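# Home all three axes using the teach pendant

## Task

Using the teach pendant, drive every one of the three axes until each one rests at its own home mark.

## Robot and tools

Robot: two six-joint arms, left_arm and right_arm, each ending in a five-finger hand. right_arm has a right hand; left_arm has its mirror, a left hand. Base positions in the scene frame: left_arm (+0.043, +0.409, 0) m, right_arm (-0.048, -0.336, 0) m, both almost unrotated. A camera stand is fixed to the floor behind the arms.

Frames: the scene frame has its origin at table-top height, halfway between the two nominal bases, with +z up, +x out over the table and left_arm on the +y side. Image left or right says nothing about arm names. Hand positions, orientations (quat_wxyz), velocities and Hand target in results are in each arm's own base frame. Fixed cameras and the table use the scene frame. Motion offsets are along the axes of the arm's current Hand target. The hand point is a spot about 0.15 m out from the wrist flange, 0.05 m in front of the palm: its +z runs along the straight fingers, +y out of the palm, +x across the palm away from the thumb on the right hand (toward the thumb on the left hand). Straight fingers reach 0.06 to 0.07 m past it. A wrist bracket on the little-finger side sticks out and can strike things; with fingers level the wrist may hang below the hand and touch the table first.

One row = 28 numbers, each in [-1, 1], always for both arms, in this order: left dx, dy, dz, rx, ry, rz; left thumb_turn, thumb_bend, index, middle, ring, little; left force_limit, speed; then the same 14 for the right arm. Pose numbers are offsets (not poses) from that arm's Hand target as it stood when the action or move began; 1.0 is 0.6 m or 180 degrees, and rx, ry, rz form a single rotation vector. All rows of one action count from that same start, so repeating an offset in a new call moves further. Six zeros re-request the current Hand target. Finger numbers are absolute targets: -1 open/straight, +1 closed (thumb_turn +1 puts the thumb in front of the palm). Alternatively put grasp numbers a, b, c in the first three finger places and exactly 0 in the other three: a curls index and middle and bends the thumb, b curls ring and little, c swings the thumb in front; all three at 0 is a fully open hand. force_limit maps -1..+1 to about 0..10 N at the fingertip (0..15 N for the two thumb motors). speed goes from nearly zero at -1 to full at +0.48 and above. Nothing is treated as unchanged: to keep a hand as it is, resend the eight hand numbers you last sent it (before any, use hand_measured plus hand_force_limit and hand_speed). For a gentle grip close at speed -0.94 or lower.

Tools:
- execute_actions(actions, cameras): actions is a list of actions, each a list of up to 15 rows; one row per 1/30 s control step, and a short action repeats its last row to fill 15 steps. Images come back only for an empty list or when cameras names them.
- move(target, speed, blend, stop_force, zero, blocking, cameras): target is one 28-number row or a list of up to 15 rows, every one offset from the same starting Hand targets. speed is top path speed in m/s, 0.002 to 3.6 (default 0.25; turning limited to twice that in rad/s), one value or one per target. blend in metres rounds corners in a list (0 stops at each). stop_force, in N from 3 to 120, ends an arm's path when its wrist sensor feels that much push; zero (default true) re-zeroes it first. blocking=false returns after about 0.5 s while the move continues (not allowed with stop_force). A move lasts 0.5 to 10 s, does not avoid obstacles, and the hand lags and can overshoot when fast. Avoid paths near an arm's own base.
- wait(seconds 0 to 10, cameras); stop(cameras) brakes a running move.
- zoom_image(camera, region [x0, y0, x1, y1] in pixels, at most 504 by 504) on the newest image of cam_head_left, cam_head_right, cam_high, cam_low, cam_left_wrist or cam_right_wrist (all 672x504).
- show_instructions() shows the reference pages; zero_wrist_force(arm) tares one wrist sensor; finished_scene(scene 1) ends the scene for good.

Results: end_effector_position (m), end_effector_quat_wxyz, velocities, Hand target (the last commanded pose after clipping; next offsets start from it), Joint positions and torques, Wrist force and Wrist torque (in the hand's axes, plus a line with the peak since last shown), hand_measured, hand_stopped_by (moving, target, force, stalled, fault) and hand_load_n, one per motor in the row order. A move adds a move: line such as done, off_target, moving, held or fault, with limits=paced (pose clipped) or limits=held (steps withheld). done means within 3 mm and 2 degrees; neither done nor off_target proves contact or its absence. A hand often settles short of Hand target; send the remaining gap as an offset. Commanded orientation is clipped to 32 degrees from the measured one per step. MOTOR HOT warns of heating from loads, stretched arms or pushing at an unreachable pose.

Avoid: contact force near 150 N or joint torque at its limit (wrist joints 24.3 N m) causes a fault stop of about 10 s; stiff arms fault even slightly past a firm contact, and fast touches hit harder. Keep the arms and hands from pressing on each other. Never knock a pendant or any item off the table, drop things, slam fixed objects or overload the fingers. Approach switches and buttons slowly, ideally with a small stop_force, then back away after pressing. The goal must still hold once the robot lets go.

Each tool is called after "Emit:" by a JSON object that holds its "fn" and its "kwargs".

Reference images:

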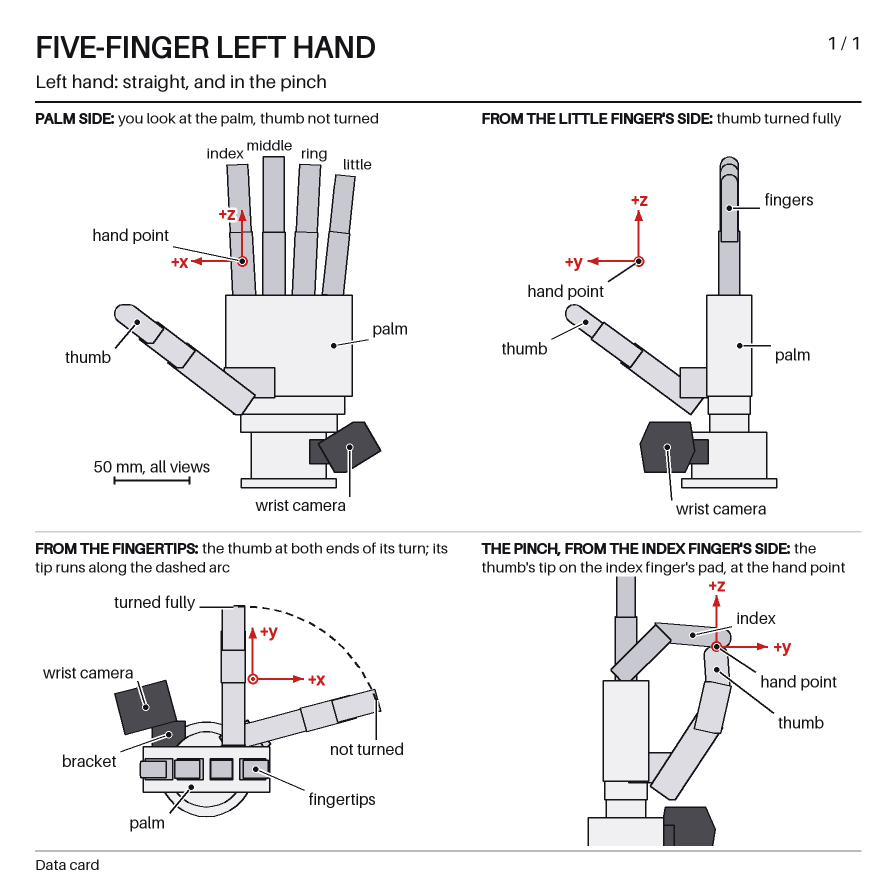

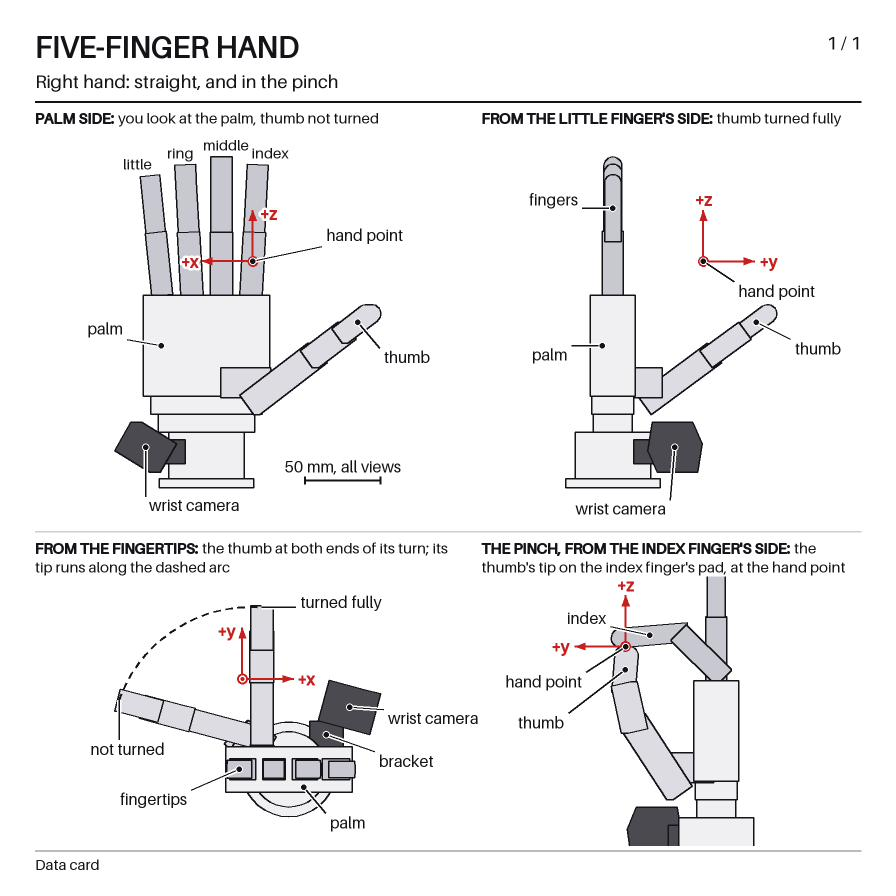

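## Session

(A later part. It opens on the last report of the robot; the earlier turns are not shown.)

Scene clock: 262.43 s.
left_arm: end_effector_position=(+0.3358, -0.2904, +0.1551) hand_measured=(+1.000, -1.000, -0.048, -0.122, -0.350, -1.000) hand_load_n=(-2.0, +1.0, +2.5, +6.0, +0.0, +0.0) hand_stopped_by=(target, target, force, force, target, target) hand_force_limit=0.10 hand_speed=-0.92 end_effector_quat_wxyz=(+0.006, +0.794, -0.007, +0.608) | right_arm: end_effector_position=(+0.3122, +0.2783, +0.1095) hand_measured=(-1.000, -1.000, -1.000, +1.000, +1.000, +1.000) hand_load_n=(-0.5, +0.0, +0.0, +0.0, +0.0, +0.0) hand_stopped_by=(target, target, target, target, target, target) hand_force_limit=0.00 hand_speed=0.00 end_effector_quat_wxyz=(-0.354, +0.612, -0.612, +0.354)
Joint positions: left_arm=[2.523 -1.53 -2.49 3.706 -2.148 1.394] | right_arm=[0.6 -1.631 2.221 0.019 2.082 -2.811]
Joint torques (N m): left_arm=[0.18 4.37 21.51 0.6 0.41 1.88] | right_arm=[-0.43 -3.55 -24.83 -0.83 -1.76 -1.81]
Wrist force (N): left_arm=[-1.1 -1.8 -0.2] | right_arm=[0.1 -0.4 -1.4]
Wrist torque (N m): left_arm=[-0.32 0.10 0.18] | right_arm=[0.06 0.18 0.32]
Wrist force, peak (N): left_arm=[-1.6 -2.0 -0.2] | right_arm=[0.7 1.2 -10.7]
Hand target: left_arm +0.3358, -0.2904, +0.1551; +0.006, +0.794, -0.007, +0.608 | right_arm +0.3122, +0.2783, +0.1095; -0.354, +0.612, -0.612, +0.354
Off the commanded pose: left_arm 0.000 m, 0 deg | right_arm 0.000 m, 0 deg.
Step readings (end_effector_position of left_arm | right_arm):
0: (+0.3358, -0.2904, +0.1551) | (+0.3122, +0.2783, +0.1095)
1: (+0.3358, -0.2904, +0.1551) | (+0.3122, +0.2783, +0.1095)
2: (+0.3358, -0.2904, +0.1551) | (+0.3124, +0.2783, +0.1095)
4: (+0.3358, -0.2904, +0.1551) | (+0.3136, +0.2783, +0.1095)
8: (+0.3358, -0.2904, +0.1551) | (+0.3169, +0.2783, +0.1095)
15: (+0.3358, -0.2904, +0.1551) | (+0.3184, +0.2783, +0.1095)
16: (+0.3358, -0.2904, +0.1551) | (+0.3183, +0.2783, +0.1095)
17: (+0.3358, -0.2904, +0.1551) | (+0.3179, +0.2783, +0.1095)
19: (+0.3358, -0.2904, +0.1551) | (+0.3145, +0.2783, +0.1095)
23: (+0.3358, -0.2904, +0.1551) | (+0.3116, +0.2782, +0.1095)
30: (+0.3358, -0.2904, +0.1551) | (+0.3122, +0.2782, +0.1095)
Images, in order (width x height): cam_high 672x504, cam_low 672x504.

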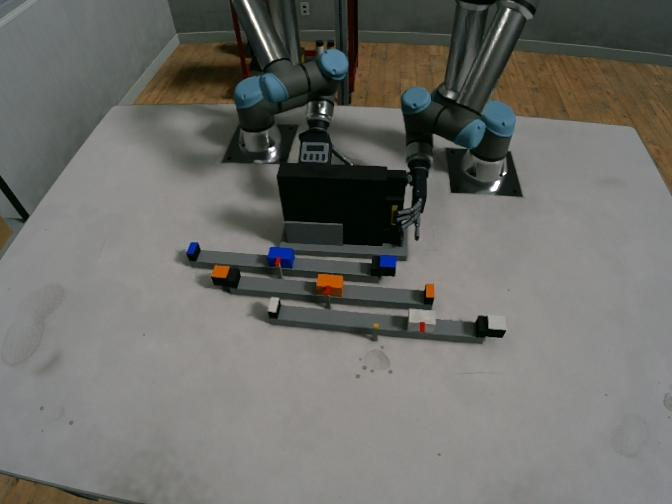

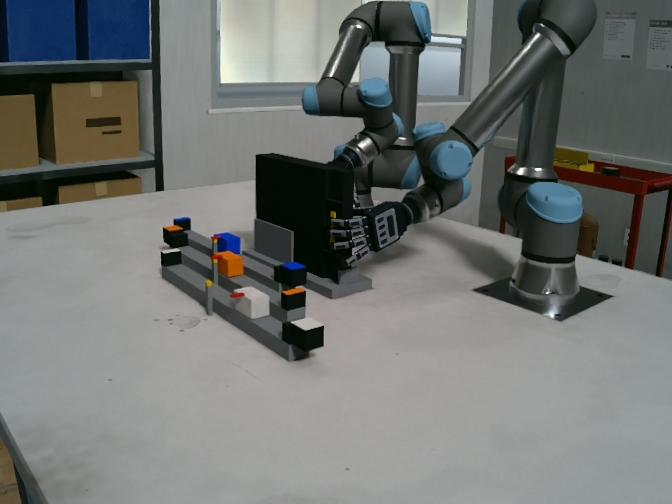

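Emit:
{"fn": "move", "kwargs": {"target": [[0,0,0,0,0,0,1,-1,0.12,0.12,-0.35,-1,0.1,-0.92,0,0.0117,-0.0202,0,0,0,-1,-1,-1,1,1,1,0,0],[0,0,0,0,0,0,1,-1,0.12,0.12,-0.35,-1,0.1,-0.92,0.0867,0.0716,0.0144,0,0,0,-1,-1,-1,1,1,1,0,0],[0,0,0,0,0,0,1,-1,0.12,0.12,-0.35,-1,0.1,-0.92,0.0867,0.0632,0.0288,0,0,0,-1,-1,-1,1,1,1,0,0]], "speed": 0.08, "blend": [0.005,0.005,0]}}

Emit:
{"fn": "move", "kwargs": {"target": [0,0,0,0,0,0,1,-1,0.12,0.12,-0.35,-1,0.1,-0.92,0,-0.0117,0.0202,0,0,0,-1,-1,-1,1,1,1,0,0], "speed": 0.005, "stop_force": 3}}

Emit:
{"fn": "move", "kwargs": {"target": [0,0,0,0,0,0,1,-1,0.12,0.12,-0.35,-1,0.1,-0.92,0,0.01,-0.0173,0,0,0,-1,-1,-1,1,1,1,0,0], "speed": 0.1, "cameras": ["cam_right_wrist","cam_head_left","cam_high"]}}

Emit:
{"fn": "zoom_image", "kwargs": {"camera": "cam_head_left", "region": [310, 260, 420, 340]}}

Scene clock: 265.27 s.
left_arm: end_effector_position=(+0.3358, -0.2904, +0.1551) hand_measured=(+1.000, -1.000, -0.048, -0.122, -0.350, -1.000) hand_load_n=(-2.0, +1.5, +2.5, +5.5, +0.0, +0.0) hand_stopped_by=(target, target, force, force, target, target) hand_force_limit=0.10 hand_speed=-0.92 end_effector_quat_wxyz=(+0.006, +0.794, -0.007, +0.608) | right_arm: end_effector_position=(+0.3082, +0.2263, +0.0680) hand_measured=(-1.000, -1.000, -1.000, +1.000, +1.000, +1.000) hand_load_n=(+0.0, +0.0, +0.0, +0.0, +0.0, +0.0) hand_stopped_by=(target, target, target, target, target, target) hand_force_limit=0.00 hand_speed=0.00 end_effector_quat_wxyz=(-0.354, +0.612, -0.612, +0.354)
Joint positions: left_arm=[2.523 -1.53 -2.49 3.706 -2.148 1.394] | right_arm=[0.397 -1.709 2.413 -0.145 1.912 -2.935]
Joint torques (N m): left_arm=[-0.46 4.15 20.9 0.67 0.31 1.84] | right_arm=[-2.57 -18.37 -8.4 1.18 1.42 1.9]
Wrist force (N): left_arm=[-1.2 -1.7 -0.1] | right_arm=[0.0 -0.5 -1.6]
Wrist torque (N m): left_arm=[-0.32 0.12 0.18] | right_arm=[0.05 0.23 0.18]
Wrist force, peak (N): left_arm=[-1.6 -2.0 -0.2] | right_arm=[-0.2 -0.1 -2.4]
Hand target: left_arm +0.3358, -0.2904, +0.1551; +0.006, +0.794, -0.007, +0.608 | right_arm +0.3082, +0.2263, +0.0680; -0.354, +0.612, -0.612, +0.354
Off the commanded pose: left_arm 0.000 m, 0 deg | right_arm 0.000 m, 0 deg.
move: done

Scene clock: 268.43 s.
left_arm: end_effector_position=(+0.3358, -0.2904, +0.1551) hand_measured=(+1.000, -1.000, -0.048, -0.122, -0.350, -1.000) hand_load_n=(-2.0, +1.5, +2.5, +5.5, +0.0, +0.0) hand_stopped_by=(target, target, force, force, target, target) hand_force_limit=0.10 hand_speed=-0.92 end_effector_quat_wxyz=(+0.006, +0.794, -0.007, +0.608) | right_arm: end_effector_position=(+0.3190, +0.2263, +0.0680) hand_measured=(-1.000, -1.000, -1.000, +1.000, +1.000, +1.000) hand_load_n=(+0.0, +0.0, -1.5, +0.0, +0.0, +0.0) hand_stopped_by=(target, target, target, target, target, target) hand_force_limit=0.00 hand_speed=0.00 end_effector_quat_wxyz=(-0.354, +0.612, -0.612, +0.354)
Joint positions: left_arm=[2.523 -1.53 -2.49 3.706 -2.148 1.394] | right_arm=[0.375 -1.691 2.398 -0.151 1.894 -2.947]
Joint torques (N m): left_arm=[0.04 4.43 20.92 0.6 0.48 1.87] | right_arm=[6.63 -20.72 -7.85 0.72 2.2 1.99]
Wrist force (N): left_arm=[-1.1 -1.6 -0.4] | right_arm=[0.4 0.8 -4.9]
Wrist torque (N m): left_arm=[-0.30 0.10 0.17] | right_arm=[0.24 0.21 0.34]
Wrist force, peak (N): left_arm=[-1.6 -2.0 -0.2] | right_arm=[0.8 1.0 -8.6]
Hand target: left_arm +0.3358, -0.2904, +0.1551; +0.006, +0.794, -0.007, +0.608 | right_arm +0.3190, +0.2263, +0.0680; -0.354, +0.612, -0.612, +0.354 (not the last commanded pose)
Off the commanded pose: left_arm 0.000 m, 0 deg | right_arm 0.003 m, 0 deg.
move: contact (right_arm)

Scene clock: 269.13 s.
left_arm: end_effector_position=(+0.3358, -0.2904, +0.1551) hand_measured=(+1.000, -1.000, -0.048, -0.122, -0.350, -1.000) hand_load_n=(-2.0, +1.0, +2.5, +6.0, +0.0, +0.0) hand_stopped_by=(target, target, force, force, target, target) hand_force_limit=0.10 hand_speed=-0.92 end_effector_quat_wxyz=(+0.006, +0.794, -0.007, +0.608) | right_arm: end_effector_position=(+0.3069, +0.2262, +0.0680) hand_measured=(-1.000, -1.000, -1.000, +1.000, +1.000, +1.000) hand_load_n=(+0.0, +0.0, +0.0, +0.0, +0.0, +0.0) hand_stopped_by=(target, target, target, target, target, target) hand_force_limit=0.00 hand_speed=0.00 end_effector_quat_wxyz=(-0.354, +0.612, -0.613, +0.354)
Joint positions: left_arm=[2.523 -1.53 -2.49 3.706 -2.148 1.394] | right_arm=[0.399 -1.711 2.415 -0.144 1.914 -2.933]
Joint torques (N m): left_arm=[0.02 4.39 20.75 0.7 0.35 2.03] | right_arm=[-5.85 -0.59 -23.95 -0.16 -1.89 -1.13]
Wrist force (N): left_arm=[-1.3 -1.9 -0.1] | right_arm=[0.5 -0.4 -1.4]
Wrist torque (N m): left_arm=[-0.34 0.11 0.18] | right_arm=[0.05 0.13 0.21]
Wrist force, peak (N): left_arm=[-1.5 -2.0 -0.1] | right_arm=[0.5 0.8 -4.9]
Hand target: left_arm +0.3358, -0.2904, +0.1551; +0.006, +0.794, -0.007, +0.608 | right_arm +0.3071, +0.2263, +0.0680; -0.354, +0.612, -0.612, +0.354
Off the commanded pose: left_arm 0.000 m, 0 deg | right_arm 0.000 m, 0 deg.
move: done
Images, in order (width x height): cam_head_left 672x504, cam_high 672x504, cam_right_wrist 672x504.

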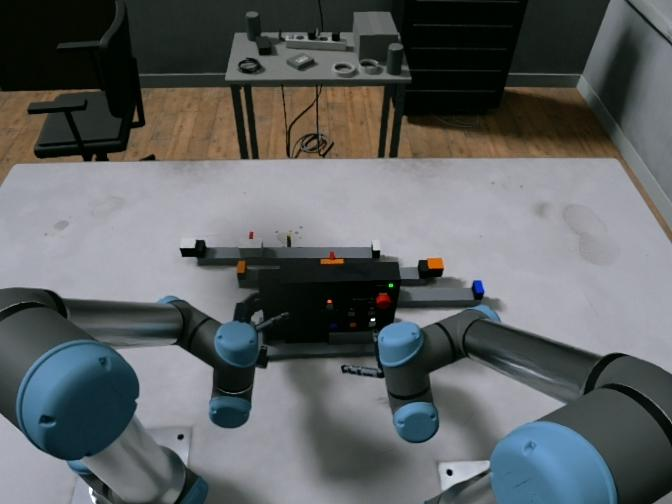

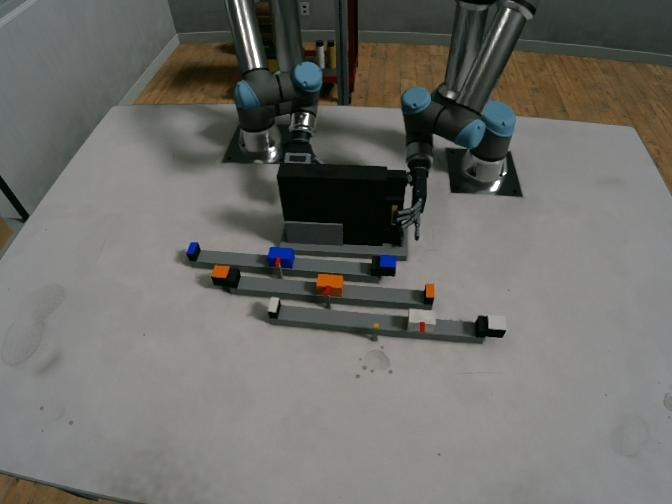

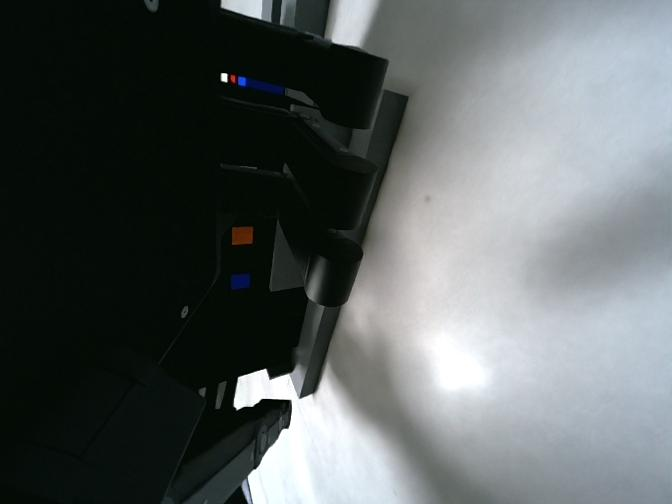

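Scaled by 4.582.

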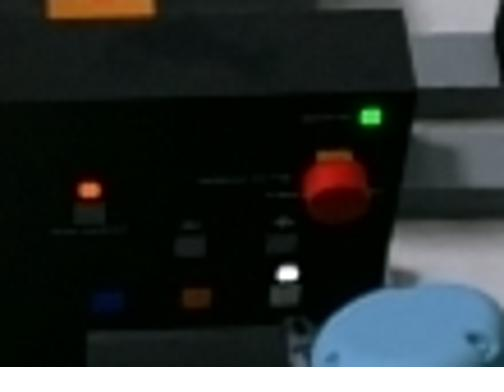

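Emit:
{"fn": "move", "kwargs": {"target": [[0,0,0,0,0,0,1,-1,0.12,0.12,-0.35,-1,0.1,-0.92,0,0.0075,-0.013,0,0,0,-1,-1,-1,1,1,1,0,0],[0,0,0,0,0,0,1,-1,0.12,0.12,-0.35,-1,0.1,-0.92,-0.0867,-0.0524,-0.0476,0,0,0,-1,-1,-1,1,1,1,0,0],[0,0,0,0,0,0,1,-1,0.12,0.12,-0.35,-1,0.1,-0.92,-0.0867,-0.0616,-0.0317,0,0,0,-1,-1,-1,1,1,1,0,0]], "speed": 0.08, "blend": [0.005,0.005,0]}}

Emit:
{"fn": "move", "kwargs": {"target": [0,0,0,0,0,0,1,-1,0.12,0.12,-0.35,-1,0.1,-0.92,0,-0.0117,0.0202,0,0,0,-1,-1,-1,1,1,1,0,0], "speed": 0.005, "stop_force": 3}}

Emit:
{"fn": "wait", "kwargs": {"seconds": 9, "cameras": ["cam_high"]}}

Emit:
{"fn": "move", "kwargs": {"target": [0,0,0,0,0,0,1,-1,0.12,0.12,-0.35,-1,0.1,-0.92,0,0.005,-0.0087,0,0,0,-1,-1,-1,1,1,1,0,0], "speed": 0.1, "cameras": ["cam_high","cam_head_left"]}}

Emit:
{"fn": "zoom_image", "kwargs": {"camera": "cam_high", "region": [300, 280, 520, 350]}}

Scene clock: 271.73 s.
left_arm: end_effector_position=(+0.3358, -0.2904, +0.1551) hand_measured=(+1.000, -1.000, -0.048, -0.122, -0.350, -1.000) hand_load_n=(-2.0, +1.5, +2.5, +6.0, +0.0, +0.0) hand_stopped_by=(target, target, force, force, target, target) hand_force_limit=0.10 hand_speed=-0.92 end_effector_quat_wxyz=(+0.006, +0.794, -0.007, +0.608) | right_arm: end_effector_position=(+0.3090, +0.2783, +0.1095) hand_measured=(-1.000, -1.000, -1.000, +1.000, +1.000, +1.000) hand_load_n=(-0.5, +0.0, +0.0, +0.0, +0.0, +0.0) hand_stopped_by=(target, target, target, target, target, target) hand_force_limit=0.00 hand_speed=0.00 end_effector_quat_wxyz=(-0.354, +0.612, -0.612, +0.354)
Joint positions: left_arm=[2.523 -1.53 -2.49 3.706 -2.148 1.394] | right_arm=[0.608 -1.634 2.224 0.022 2.088 -2.807]
Joint torques (N m): left_arm=[-0.81 4.01 21.01 0.56 0.48 1.83] | right_arm=[-2.71 -24.58 -8.53 1.63 1.82 1.59]
Wrist force (N): left_arm=[-1.3 -1.8 -0.4] | right_arm=[0.3 -0.4 -1.5]
Wrist torque (N m): left_arm=[-0.33 0.11 0.17] | right_arm=[0.08 0.15 0.19]
Wrist force, peak (N): left_arm=[-1.5 -1.9 -0.2] | right_arm=[-0.4 -0.4 -2.2]
Hand target: left_arm +0.3358, -0.2904, +0.1551; +0.006, +0.794, -0.007, +0.608 | right_arm +0.3091, +0.2783, +0.1096; -0.354, +0.612, -0.612, +0.354
Off the commanded pose: left_arm 0.000 m, 0 deg | right_arm 0.000 m, 0 deg.
move: done; blend cut to 0.0045 m at target 1

Scene clock: 274.60 s.
left_arm: end_effector_position=(+0.3358, -0.2904, +0.1551) hand_measured=(+1.000, -1.000, -0.048, -0.122, -0.350, -1.000) hand_load_n=(-2.0, +1.0, +2.5, +6.0, +0.0, +0.0) hand_stopped_by=(target, target, force, force, target, target) hand_force_limit=0.10 hand_speed=-0.92 end_effector_quat_wxyz=(+0.006, +0.794, -0.007, +0.608) | right_arm: end_effector_position=(+0.3182, +0.2783, +0.1096) hand_measured=(-1.000, -1.000, -1.000, +1.000, +1.000, +1.000) hand_load_n=(+0.0, +0.0, -0.5, +0.0, +0.0, +0.0) hand_stopped_by=(target, target, target, target, target, target) hand_force_limit=0.00 hand_speed=0.00 end_effector_quat_wxyz=(-0.354, +0.612, -0.612, +0.354)
Joint positions: left_arm=[2.523 -1.53 -2.49 3.706 -2.148 1.394] | right_arm=[0.586 -1.624 2.214 0.015 2.071 -2.82]
Joint torques (N m): left_arm=[-0.88 3.75 20.73 0.62 0.37 1.87] | right_arm=[5.81 -25.38 -7.77 1.15 2.47 1.88]
Wrist force (N): left_arm=[-1.3 -1.7 -0.3] | right_arm=[0.2 0.3 -4.9]
Wrist torque (N m): left_arm=[-0.32 0.11 0.18] | right_arm=[0.25 0.17 0.28]
Wrist force, peak (N): left_arm=[-1.6 -1.9 -0.1] | right_arm=[0.3 0.6 -8.7]
Hand target: left_arm +0.3358, -0.2904, +0.1551; +0.006, +0.794, -0.007, +0.608 | right_arm +0.3182, +0.2783, +0.1096; -0.354, +0.612, -0.612, +0.354 (not the last commanded pose)
Off the commanded pose: left_arm 0.000 m, 0 deg | right_arm 0.005 m, 0 deg.
move: contact (right_arm)

Scene clock: 283.60 s.
left_arm: end_effector_position=(+0.3358, -0.2904, +0.1551) hand_measured=(+1.000, -1.000, -0.048, -0.122, -0.350, -1.000) hand_load_n=(-2.0, +1.0, +2.5, +5.5, +0.0, +0.0) hand_stopped_by=(target, target, force, force, target, target) hand_force_limit=0.10 hand_speed=-0.92 end_effector_quat_wxyz=(+0.006, +0.794, -0.007, +0.608) | right_arm: end_effector_position=(+0.3182, +0.2783, +0.1096) hand_measured=(-1.000, -1.000, -1.000, +1.000, +1.000, +1.000) hand_load_n=(+0.0, +0.0, -1.0, +0.0, +0.0, +0.0) hand_stopped_by=(target, target, target, target, target, target) hand_force_limit=0.00 hand_speed=0.00 end_effector_quat_wxyz=(-0.354, +0.612, -0.612, +0.354)
Joint positions: left_arm=[2.523 -1.53 -2.49 3.706 -2.148 1.394] | right_arm=[0.586 -1.624 2.214 0.015 2.071 -2.82]
Joint torques (N m): left_arm=[-0.55 3.81 20.56 0.32 0.42 1.85] | right_arm=[6.46 -23.56 -9.3 1.14 2.29 2.11]
Wrist force (N): left_arm=[-1.5 -1.8 -0.1] | right_arm=[0.0 0.5 -4.9]
Wrist torque (N m): left_arm=[-0.33 0.12 0.17] | right_arm=[0.27 0.22 0.27]
Wrist force, peak (N): left_arm=[-1.6 -2.0 -0.4] | right_arm=[0.3 0.0 -5.4]
Hand target: left_arm +0.3358, -0.2904, +0.1551; +0.006, +0.794, -0.007, +0.608 | right_arm +0.3182, +0.2783, +0.1096; -0.354, +0.612, -0.612, +0.354 (not the last commanded pose)
Off the commanded pose: left_arm 0.000 m, 0 deg | right_arm 0.005 m, 0 deg.
wait: 9.00 s; at rest by 0.17 s
Images, in order (width x height): cam_high 672x504.

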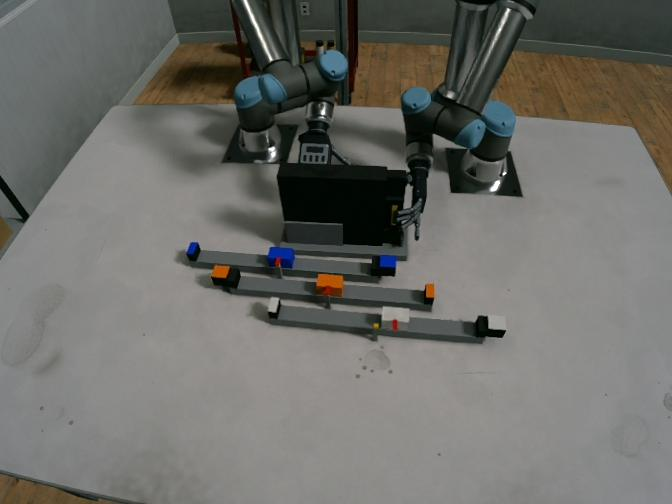

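Scene clock: 284.30 s.
left_arm: end_effector_position=(+0.3358, -0.2904, +0.1551) hand_measured=(+1.000, -1.000, -0.048, -0.122, -0.350, -1.000) hand_load_n=(-2.0, +1.5, +2.5, +5.5, +0.0, +0.0) hand_stopped_by=(target, target, force, force, target, target) hand_force_limit=0.10 hand_speed=-0.92 end_effector_quat_wxyz=(+0.006, +0.794, -0.007, +0.608) | right_arm: end_effector_position=(+0.3121, +0.2782, +0.1096) hand_measured=(-1.000, -1.000, -1.000, +1.000, +1.000, +1.000) hand_load_n=(-0.5, +0.0, +0.0, +0.0, +0.0, +0.0) hand_stopped_by=(target, target, target, target, target, target) hand_force_limit=0.00 hand_speed=0.00 end_effector_quat_wxyz=(-0.354, +0.612, -0.612, +0.354)
Joint positions: left_arm=[2.523 -1.53 -2.49 3.706 -2.148 1.394] | right_arm=[0.6 -1.631 2.221 0.02 2.082 -2.811]
Joint torques (N m): left_arm=[-1.08 3.4 21.33 0.35 0.4 1.98] | right_arm=[-3.55 -14.85 -16.9 0.89 -0.04 0.08]
Wrist force (N): left_arm=[-1.4 -1.9 -0.4] | right_arm=[0.1 -0.4 -1.6]
Wrist torque (N m): left_arm=[-0.34 0.13 0.17] | right_arm=[0.07 0.18 0.17]
Wrist force, peak (N): left_arm=[-1.5 -1.8 -0.1] | right_arm=[0.0 0.0 -4.9]
Hand target: left_arm +0.3358, -0.2904, +0.1551; +0.006, +0.794, -0.007, +0.608 | right_arm +0.3122, +0.2783, +0.1096; -0.354, +0.612, -0.612, +0.354
Off the commanded pose: left_arm 0.000 m, 0 deg | right_arm 0.000 m, 0 deg.
move: done
Images, in order (width x height): cam_head_left 672x504, cam_high 672x504.

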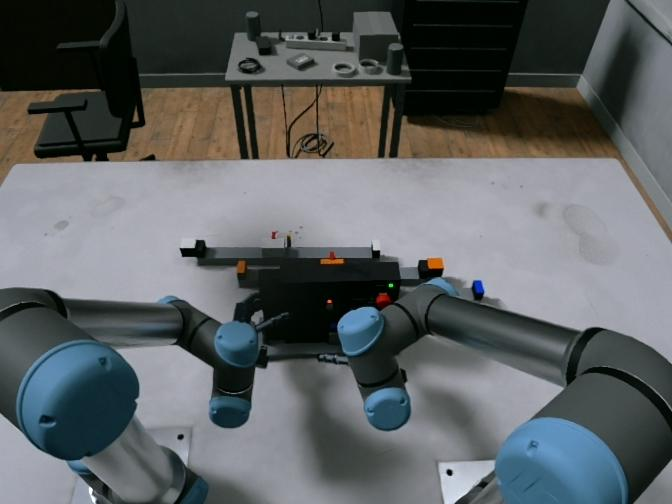

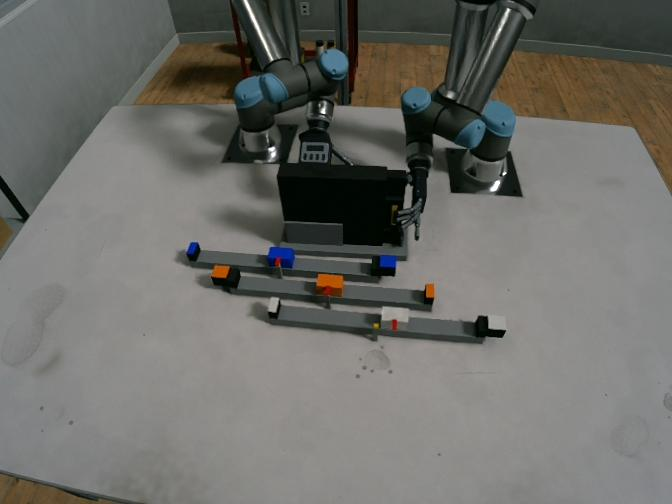

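Scaled by 2.291.

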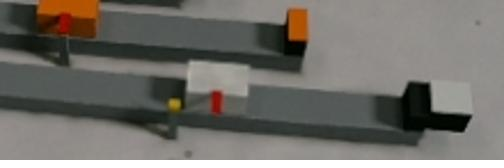

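Emit:
{"fn": "move", "kwargs": {"target": [0,0,0,0,0,0,1,-1,0.12,0.12,-0.35,-1,0.1,-0.92,0,-0.0083,0.0144,0,0,0,-1,-1,-1,1,1,1,0,0], "speed": 0.005, "stop_force": 3}}

Emit:
{"fn": "wait", "kwargs": {"seconds": 5}}

Emit:
{"fn": "move", "kwargs": {"target": [0,0,0,0,0,0,1,-1,0.12,0.12,-0.35,-1,0.1,-0.92,0,0.005,-0.0087,0,0,0,-1,-1,-1,1,1,1,0,0], "speed": 0.1, "cameras": ["cam_high","cam_low"]}}

Emit:
{"fn": "zoom_image", "kwargs": {"camera": "cam_high", "region": [345, 295, 405, 345]}}

Emit:
{"fn": "zoom_image", "kwargs": {"camera": "cam_low", "region": [190, 270, 260, 330]}}

Scene clock: 287.17 s.
left_arm: end_effector_position=(+0.3358, -0.2904, +0.1551) hand_measured=(+1.000, -1.000, -0.048, -0.122, -0.350, -1.000) hand_load_n=(-2.0, +1.5, +2.5, +6.0, +0.0, +0.0) hand_stopped_by=(target, target, force, force, target, target) hand_force_limit=0.10 hand_speed=-0.92 end_effector_quat_wxyz=(+0.006, +0.794, -0.007, +0.608) | right_arm: end_effector_position=(+0.3182, +0.2783, +0.1096) hand_measured=(-1.000, -1.000, -1.000, +1.000, +1.000, +1.000) hand_load_n=(-0.5, +0.0, -0.5, +0.0, +0.5, +0.0) hand_stopped_by=(target, target, target, target, target, target) hand_force_limit=0.00 hand_speed=0.00 end_effector_quat_wxyz=(-0.354, +0.612, -0.612, +0.354)
Joint positions: left_arm=[2.523 -1.53 -2.49 3.706 -2.148 1.394] | right_arm=[0.586 -1.624 2.214 0.015 2.071 -2.821]
Joint torques (N m): left_arm=[-1.37 4.55 20.72 0.44 0.38 1.85] | right_arm=[4.87 -25.02 -8.45 1 2.43 2.18]
Wrist force (N): left_arm=[-1.6 -1.7 -0.3] | right_arm=[0.1 0.1 -5.1]
Wrist torque (N m): left_arm=[-0.31 0.13 0.16] | right_arm=[0.23 0.20 0.27]
Wrist force, peak (N): left_arm=[-1.5 -2.0 -0.3] | right_arm=[0.3 0.7 -9.4]
Hand target: left_arm +0.3358, -0.2904, +0.1551; +0.006, +0.794, -0.007, +0.608 | right_arm +0.3182, +0.2783, +0.1096; -0.354, +0.612, -0.612, +0.354 (not the last commanded pose)
Off the commanded pose: left_arm 0.000 m, 0 deg | right_arm 0.004 m, 0 deg.
move: contact (right_arm)

Scene clock: 292.17 s.
left_arm: end_effector_position=(+0.3358, -0.2904, +0.1551) hand_measured=(+1.000, -1.000, -0.048, -0.122, -0.350, -1.000) hand_load_n=(-2.0, +1.0, +2.5, +5.5, +0.0, +0.0) hand_stopped_by=(target, target, force, force, target, target) hand_force_limit=0.10 hand_speed=-0.92 end_effector_quat_wxyz=(+0.006, +0.794, -0.007, +0.608) | right_arm: end_effector_position=(+0.3182, +0.2783, +0.1096) hand_measured=(-1.000, -1.000, -1.000, +1.000, +1.000, +1.000) hand_load_n=(-0.5, +0.0, -1.0, +0.0, +0.0, +0.0) hand_stopped_by=(target, target, target, target, target, target) hand_force_limit=0.00 hand_speed=0.00 end_effector_quat_wxyz=(-0.354, +0.612, -0.612, +0.354)
Joint positions: left_arm=[2.523 -1.53 -2.49 3.706 -2.148 1.394] | right_arm=[0.586 -1.624 2.214 0.015 2.071 -2.821]
Joint torques (N m): left_arm=[-1.53 3.63 20.99 0.32 0.3 1.83] | right_arm=[6.12 -23.45 -8.41 1.22 2.57 2.07]
Wrist force (N): left_arm=[-1.3 -1.7 -0.4] | right_arm=[0.2 0.5 -5.1]
Wrist torque (N m): left_arm=[-0.31 0.09 0.18] | right_arm=[0.27 0.17 0.29]
Wrist force, peak (N): left_arm=[-1.6 -1.9 -0.2] | right_arm=[0.4 -0.1 -5.8]
Hand target: left_arm +0.3358, -0.2904, +0.1551; +0.006, +0.794, -0.007, +0.608 | right_arm +0.3182, +0.2783, +0.1096; -0.354, +0.612, -0.612, +0.354 (not the last commanded pose)
Off the commanded pose: left_arm 0.000 m, 0 deg | right_arm 0.004 m, 0 deg.
wait: 5.00 s; at rest by 0.17 s

Scene clock: 292.87 s.
left_arm: end_effector_position=(+0.3358, -0.2904, +0.1551) hand_measured=(+1.000, -1.000, -0.048, -0.122, -0.350, -1.000) hand_load_n=(-2.0, +1.0, +2.5, +6.0, +0.0, +0.0) hand_stopped_by=(target, target, force, force, target, target) hand_force_limit=0.10 hand_speed=-0.92 end_effector_quat_wxyz=(+0.006, +0.794, -0.007, +0.608) | right_arm: end_effector_position=(+0.3121, +0.2782, +0.1096) hand_measured=(-1.000, -1.000, -1.000, +1.000, +1.000, +1.000) hand_load_n=(+0.0, +0.0, +0.0, +0.5, +0.0, +0.0) hand_stopped_by=(target, target, target, target, target, target) hand_force_limit=0.00 hand_speed=0.00 end_effector_quat_wxyz=(-0.354, +0.612, -0.612, +0.354)
Joint positions: left_arm=[2.523 -1.53 -2.49 3.706 -2.148 1.394] | right_arm=[0.6 -1.631 2.221 0.02 2.082 -2.811]
Joint torques (N m): left_arm=[-0.98 3.96 20.67 0.34 0.18 1.81] | right_arm=[-5.48 -15.58 -16.31 0.88 0.02 -0.01]
Wrist force (N): left_arm=[-1.2 -1.5 -0.3] | right_arm=[-0.1 -0.6 -1.6]
Wrist torque (N m): left_arm=[-0.30 0.11 0.17] | right_arm=[0.06 0.21 0.16]
Wrist force, peak (N): left_arm=[-1.5 -2.0 -0.4] | right_arm=[0.3 0.2 -5.3]
Hand target: left_arm +0.3358, -0.2904, +0.1551; +0.006, +0.794, -0.007, +0.608 | right_arm +0.3122, +0.2783, +0.1096; -0.354, +0.612, -0.612, +0.354
Off the commanded pose: left_arm 0.000 m, 0 deg | right_arm 0.000 m, 0 deg.
move: done
Images, in order (width x height): cam_high 672x504, cam_low 672x504.

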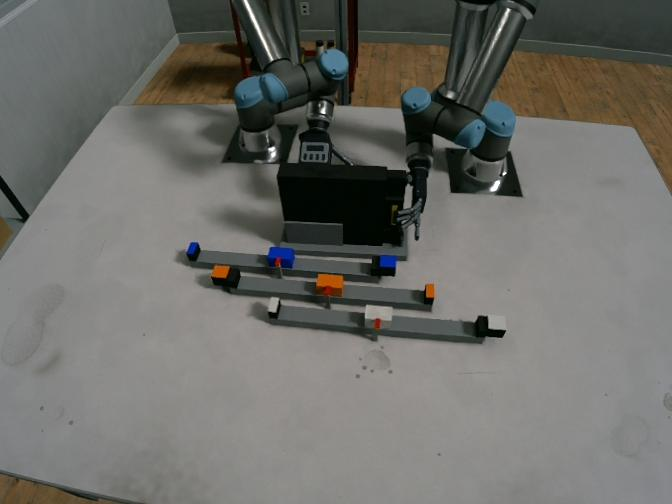

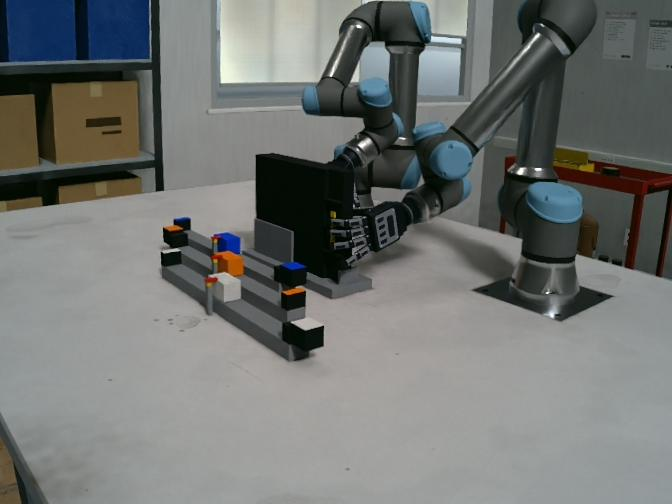

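Scaled by 8.400.

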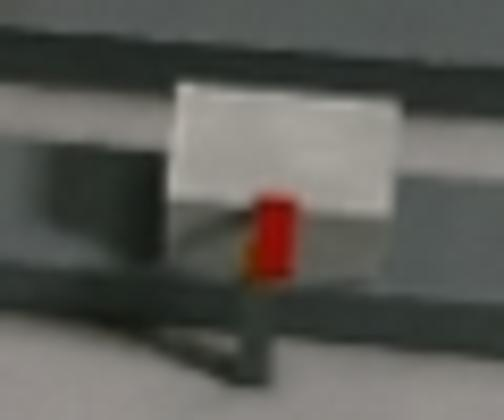

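Scaled by 7.200.

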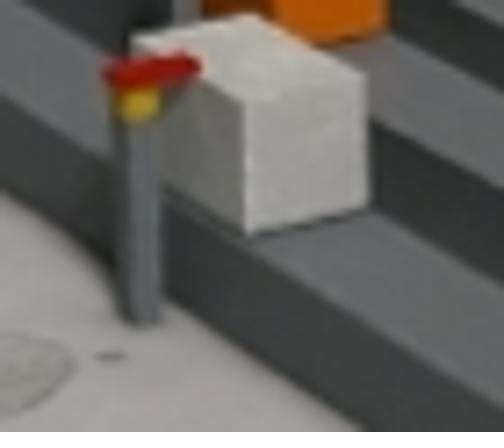

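Emit:
{"fn": "execute_actions", "kwargs": {"actions": [[[0,0,0,0,0,0,1,-1,0.12,0.12,-0.35,-1,0.1,-0.92,0,-0.00064,0.0011,0,0,0,-1,-1,-1,1,1,1,0,0],[0,0,0,0,0,0,1,-1,0.12,0.12,-0.35,-1,0.1,-0.92,0,-0.00127,0.0022,0,0,0,-1,-1,-1,1,1,1,0,0],[0,0,0,0,0,0,1,-1,0.12,0.12,-0.35,-1,0.1,-0.92,0,-0.00191,0.0033,0,0,0,-1,-1,-1,1,1,1,0,0],[0,0,0,0,0,0,1,-1,0.12,0.12,-0.35,-1,0.1,-0.92,0,-0.00254,0.0044,0,0,0,-1,-1,-1,1,1,1,0,0],[0,0,0,0,0,0,1,-1,0.12,0.12,-0.35,-1,0.1,-0.92,0,-0.00318,0.0055,0,0,0,-1,-1,-1,1,1,1,0,0],[0,0,0,0,0,0,1,-1,0.12,0.12,-0.35,-1,0.1,-0.92,0,-0.00381,0.0066,0,0,0,-1,-1,-1,1,1,1,0,0],[0,0,0,0,0,0,1,-1,0.12,0.12,-0.35,-1,0.1,-0.92,0,-0.00445,0.0077,0,0,0,-1,-1,-1,1,1,1,0,0],[0,0,0,0,0,0,1,-1,0.12,0.12,-0.35,-1,0.1,-0.92,0,-0.00505,0.00875,0,0,0,-1,-1,-1,1,1,1,0,0]],[[0,0,0,0,0,0,1,-1,0.12,0.12,-0.35,-1,0.1,-0.92,0,0,0,0,0,0,-1,-1,-1,1,1,1,0,0]],[[0,0,0,0,0,0,1,-1,0.12,0.12,-0.35,-1,0.1,-0.92,0,0.0017,-0.0029,0,0,0,-1,-1,-1,1,1,1,0,0],[0,0,0,0,0,0,1,-1,0.12,0.12,-0.35,-1,0.1,-0.92,0,0.0034,-0.0059,0,0,0,-1,-1,-1,1,1,1,0,0],[0,0,0,0,0,0,1,-1,0.12,0.12,-0.35,-1,0.1,-0.92,0,0.00505,-0.00875,0,0,0,-1,-1,-1,1,1,1,0,0]]], "cameras": ["cam_high","cam_low"]}}

Emit:
{"fn": "zoom_image", "kwargs": {"camera": "cam_high", "region": [345, 295, 405, 345]}}

Emit:
{"fn": "zoom_image", "kwargs": {"camera": "cam_low", "region": [190, 270, 260, 330]}}

Emit:
{"fn": "zoom_image", "kwargs": {"camera": "cam_high", "region": [250, 245, 310, 295]}}

Scene clock: 296.07 s.
left_arm: end_effector_position=(+0.3358, -0.2904, +0.1551) hand_measured=(+1.000, -1.000, -0.048, -0.122, -0.350, -1.000) hand_load_n=(-2.0, +1.0, +2.5, +6.0, +0.0, +0.0) hand_stopped_by=(target, target, force, force, target, target) hand_force_limit=0.10 hand_speed=-0.92 end_effector_quat_wxyz=(+0.006, +0.794, -0.007, +0.608) | right_arm: end_effector_position=(+0.3122, +0.2783, +0.1096) hand_measured=(-1.000, -1.000, -1.000, +1.000, +1.000, +1.000) hand_load_n=(-0.5, +0.0, +0.0, +0.0, +0.0, +0.0) hand_stopped_by=(target, target, target, target, target, target) hand_force_limit=0.00 hand_speed=0.00 end_effector_quat_wxyz=(-0.354, +0.612, -0.612, +0.354)
Joint positions: left_arm=[2.523 -1.53 -2.49 3.706 -2.148 1.394] | right_arm=[0.6 -1.631 2.221 0.02 2.082 -2.812]
Joint torques (N m): left_arm=[-1.65 3.74 20.4 0.35 0.19 1.87] | right_arm=[0.35 -4.58 -25.08 -0.87 -1.89 -2.05]
Wrist force (N): left_arm=[-1.4 -1.9 -0.1] | right_arm=[0.0 -0.4 -1.3]
Wrist torque (N m): left_arm=[-0.34 0.11 0.18] | right_arm=[0.07 0.19 0.31]
Wrist force, peak (N): left_arm=[-1.5 -2.0 -0.1] | right_arm=[0.5 1.0 -10.2]
Hand target: left_arm +0.3358, -0.2904, +0.1551; +0.006, +0.794, -0.007, +0.608 | right_arm +0.3122, +0.2783, +0.1096; -0.354, +0.612, -0.612, +0.354
Off the commanded pose: left_arm 0.000 m, 0 deg | right_arm 0.000 m, 0 deg.
Step readings (end_effector_position of left_arm | right_arm):
0: (+0.3358, -0.2904, +0.1551) | (+0.3122, +0.2783, +0.1096)
1: (+0.3358, -0.2904, +0.1551) | (+0.3122, +0.2783, +0.1096)
2: (+0.3358, -0.2904, +0.1551) | (+0.3124, +0.2783, +0.1096)
4: (+0.3358, -0.2904, +0.1551) | (+0.3136, +0.2783, +0.1096)
8: (+0.3358, -0.2904, +0.1551) | (+0.3168, +0.2783, +0.1096)
15: (+0.3358, -0.2904, +0.1551) | (+0.3184, +0.2783, +0.1096)
16: (+0.3358, -0.2904, +0.1551) | (+0.3184, +0.2783, +0.1096)
17: (+0.3358, -0.2904, +0.1551) | (+0.3184, +0.2783, +0.1096)
19: (+0.3358, -0.2904, +0.1551) | (+0.3183, +0.2783, +0.1096)
23: (+0.3358, -0.2904, +0.1551) | (+0.3183, +0.2783, +0.1096)
30: (+0.3358, -0.2904, +0.1551) | (+0.3183, +0.2783, +0.1096)
31: (+0.3358, -0.2904, +0.1551) | (+0.3182, +0.2783, +0.1096)
32: (+0.3358, -0.2904, +0.1551) | (+0.3178, +0.2783, +0.1096)
34: (+0.3358, -0.2904, +0.1551) | (+0.3145, +0.2783, +0.1096)
38: (+0.3358, -0.2904, +0.1551) | (+0.3116, +0.2782, +0.1096)
45: (+0.3358, -0.2904, +0.1551) | (+0.3122, +0.2782, +0.1096)
Images, in order (width x height): cam_high 672x504, cam_low 672x504.

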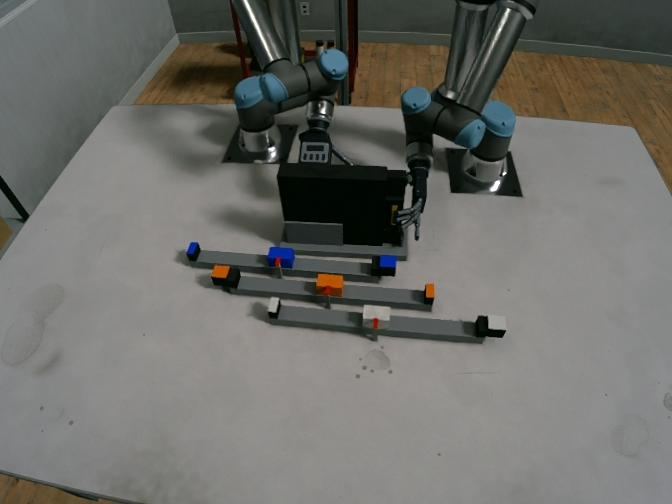

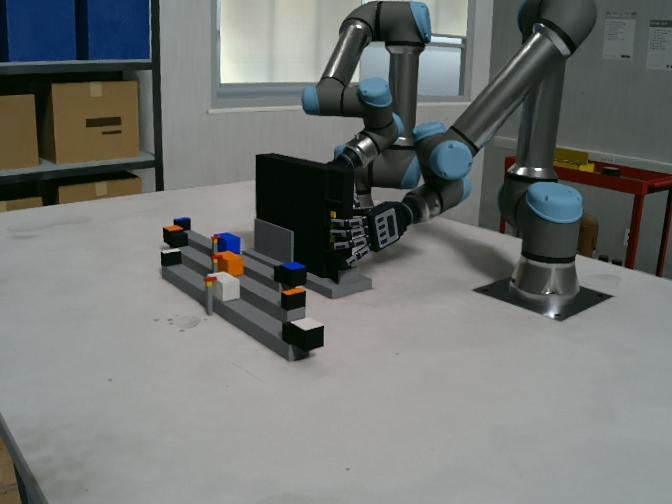

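Scaled by 8.400.

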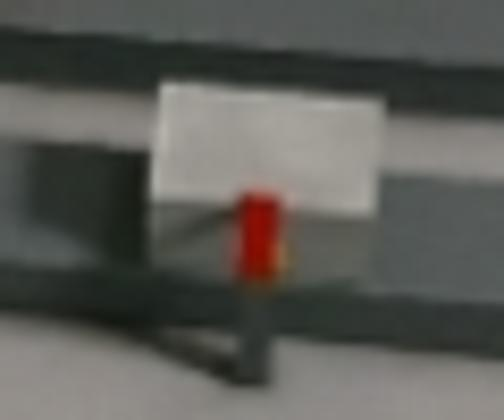

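Scaled by 7.200.

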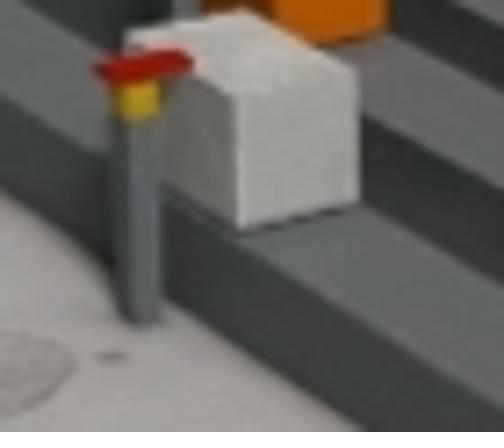

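Scaled by 8.400.

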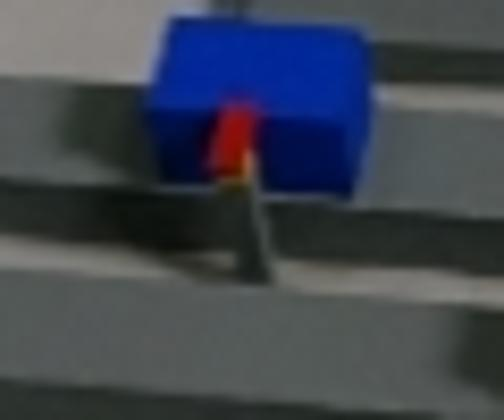

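Emit:
{"fn": "zoom_image", "kwargs": {"camera": "cam_high", "region": [362, 310, 392, 345]}}

Emit:
{"fn": "zoom_image", "kwargs": {"camera": "cam_high", "region": [312, 280, 342, 315]}}

Emit:
{"fn": "zoom_image", "kwargs": {"camera": "cam_high", "region": [264, 250, 294, 285]}}

Emit:
{"fn": "zoom_image", "kwargs": {"camera": "cam_low", "region": [200, 225, 250, 320]}}

Scaled by 14.400.

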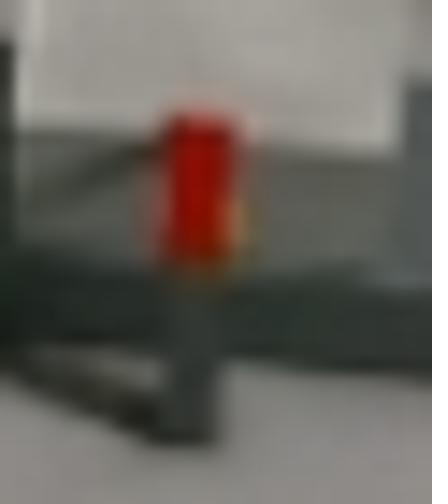

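Scaled by 14.400.

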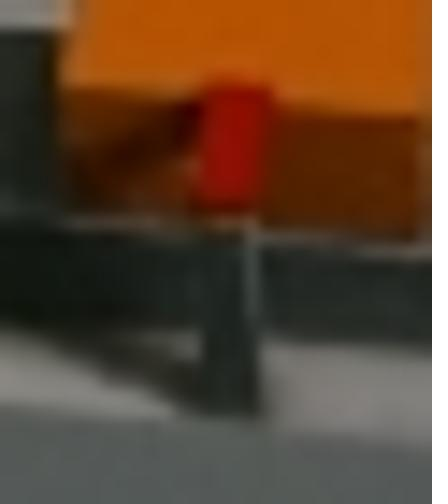

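Scaled by 14.400.

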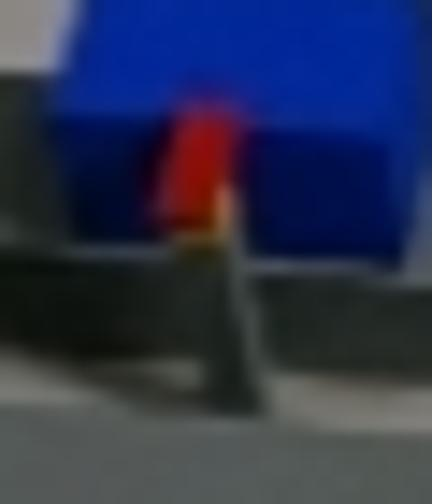

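Scaled by 5.305.

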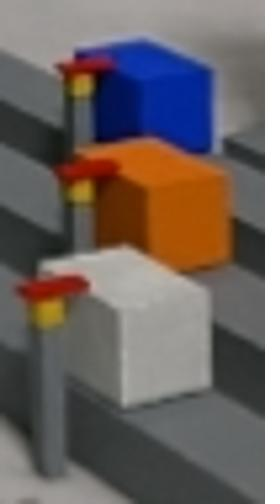

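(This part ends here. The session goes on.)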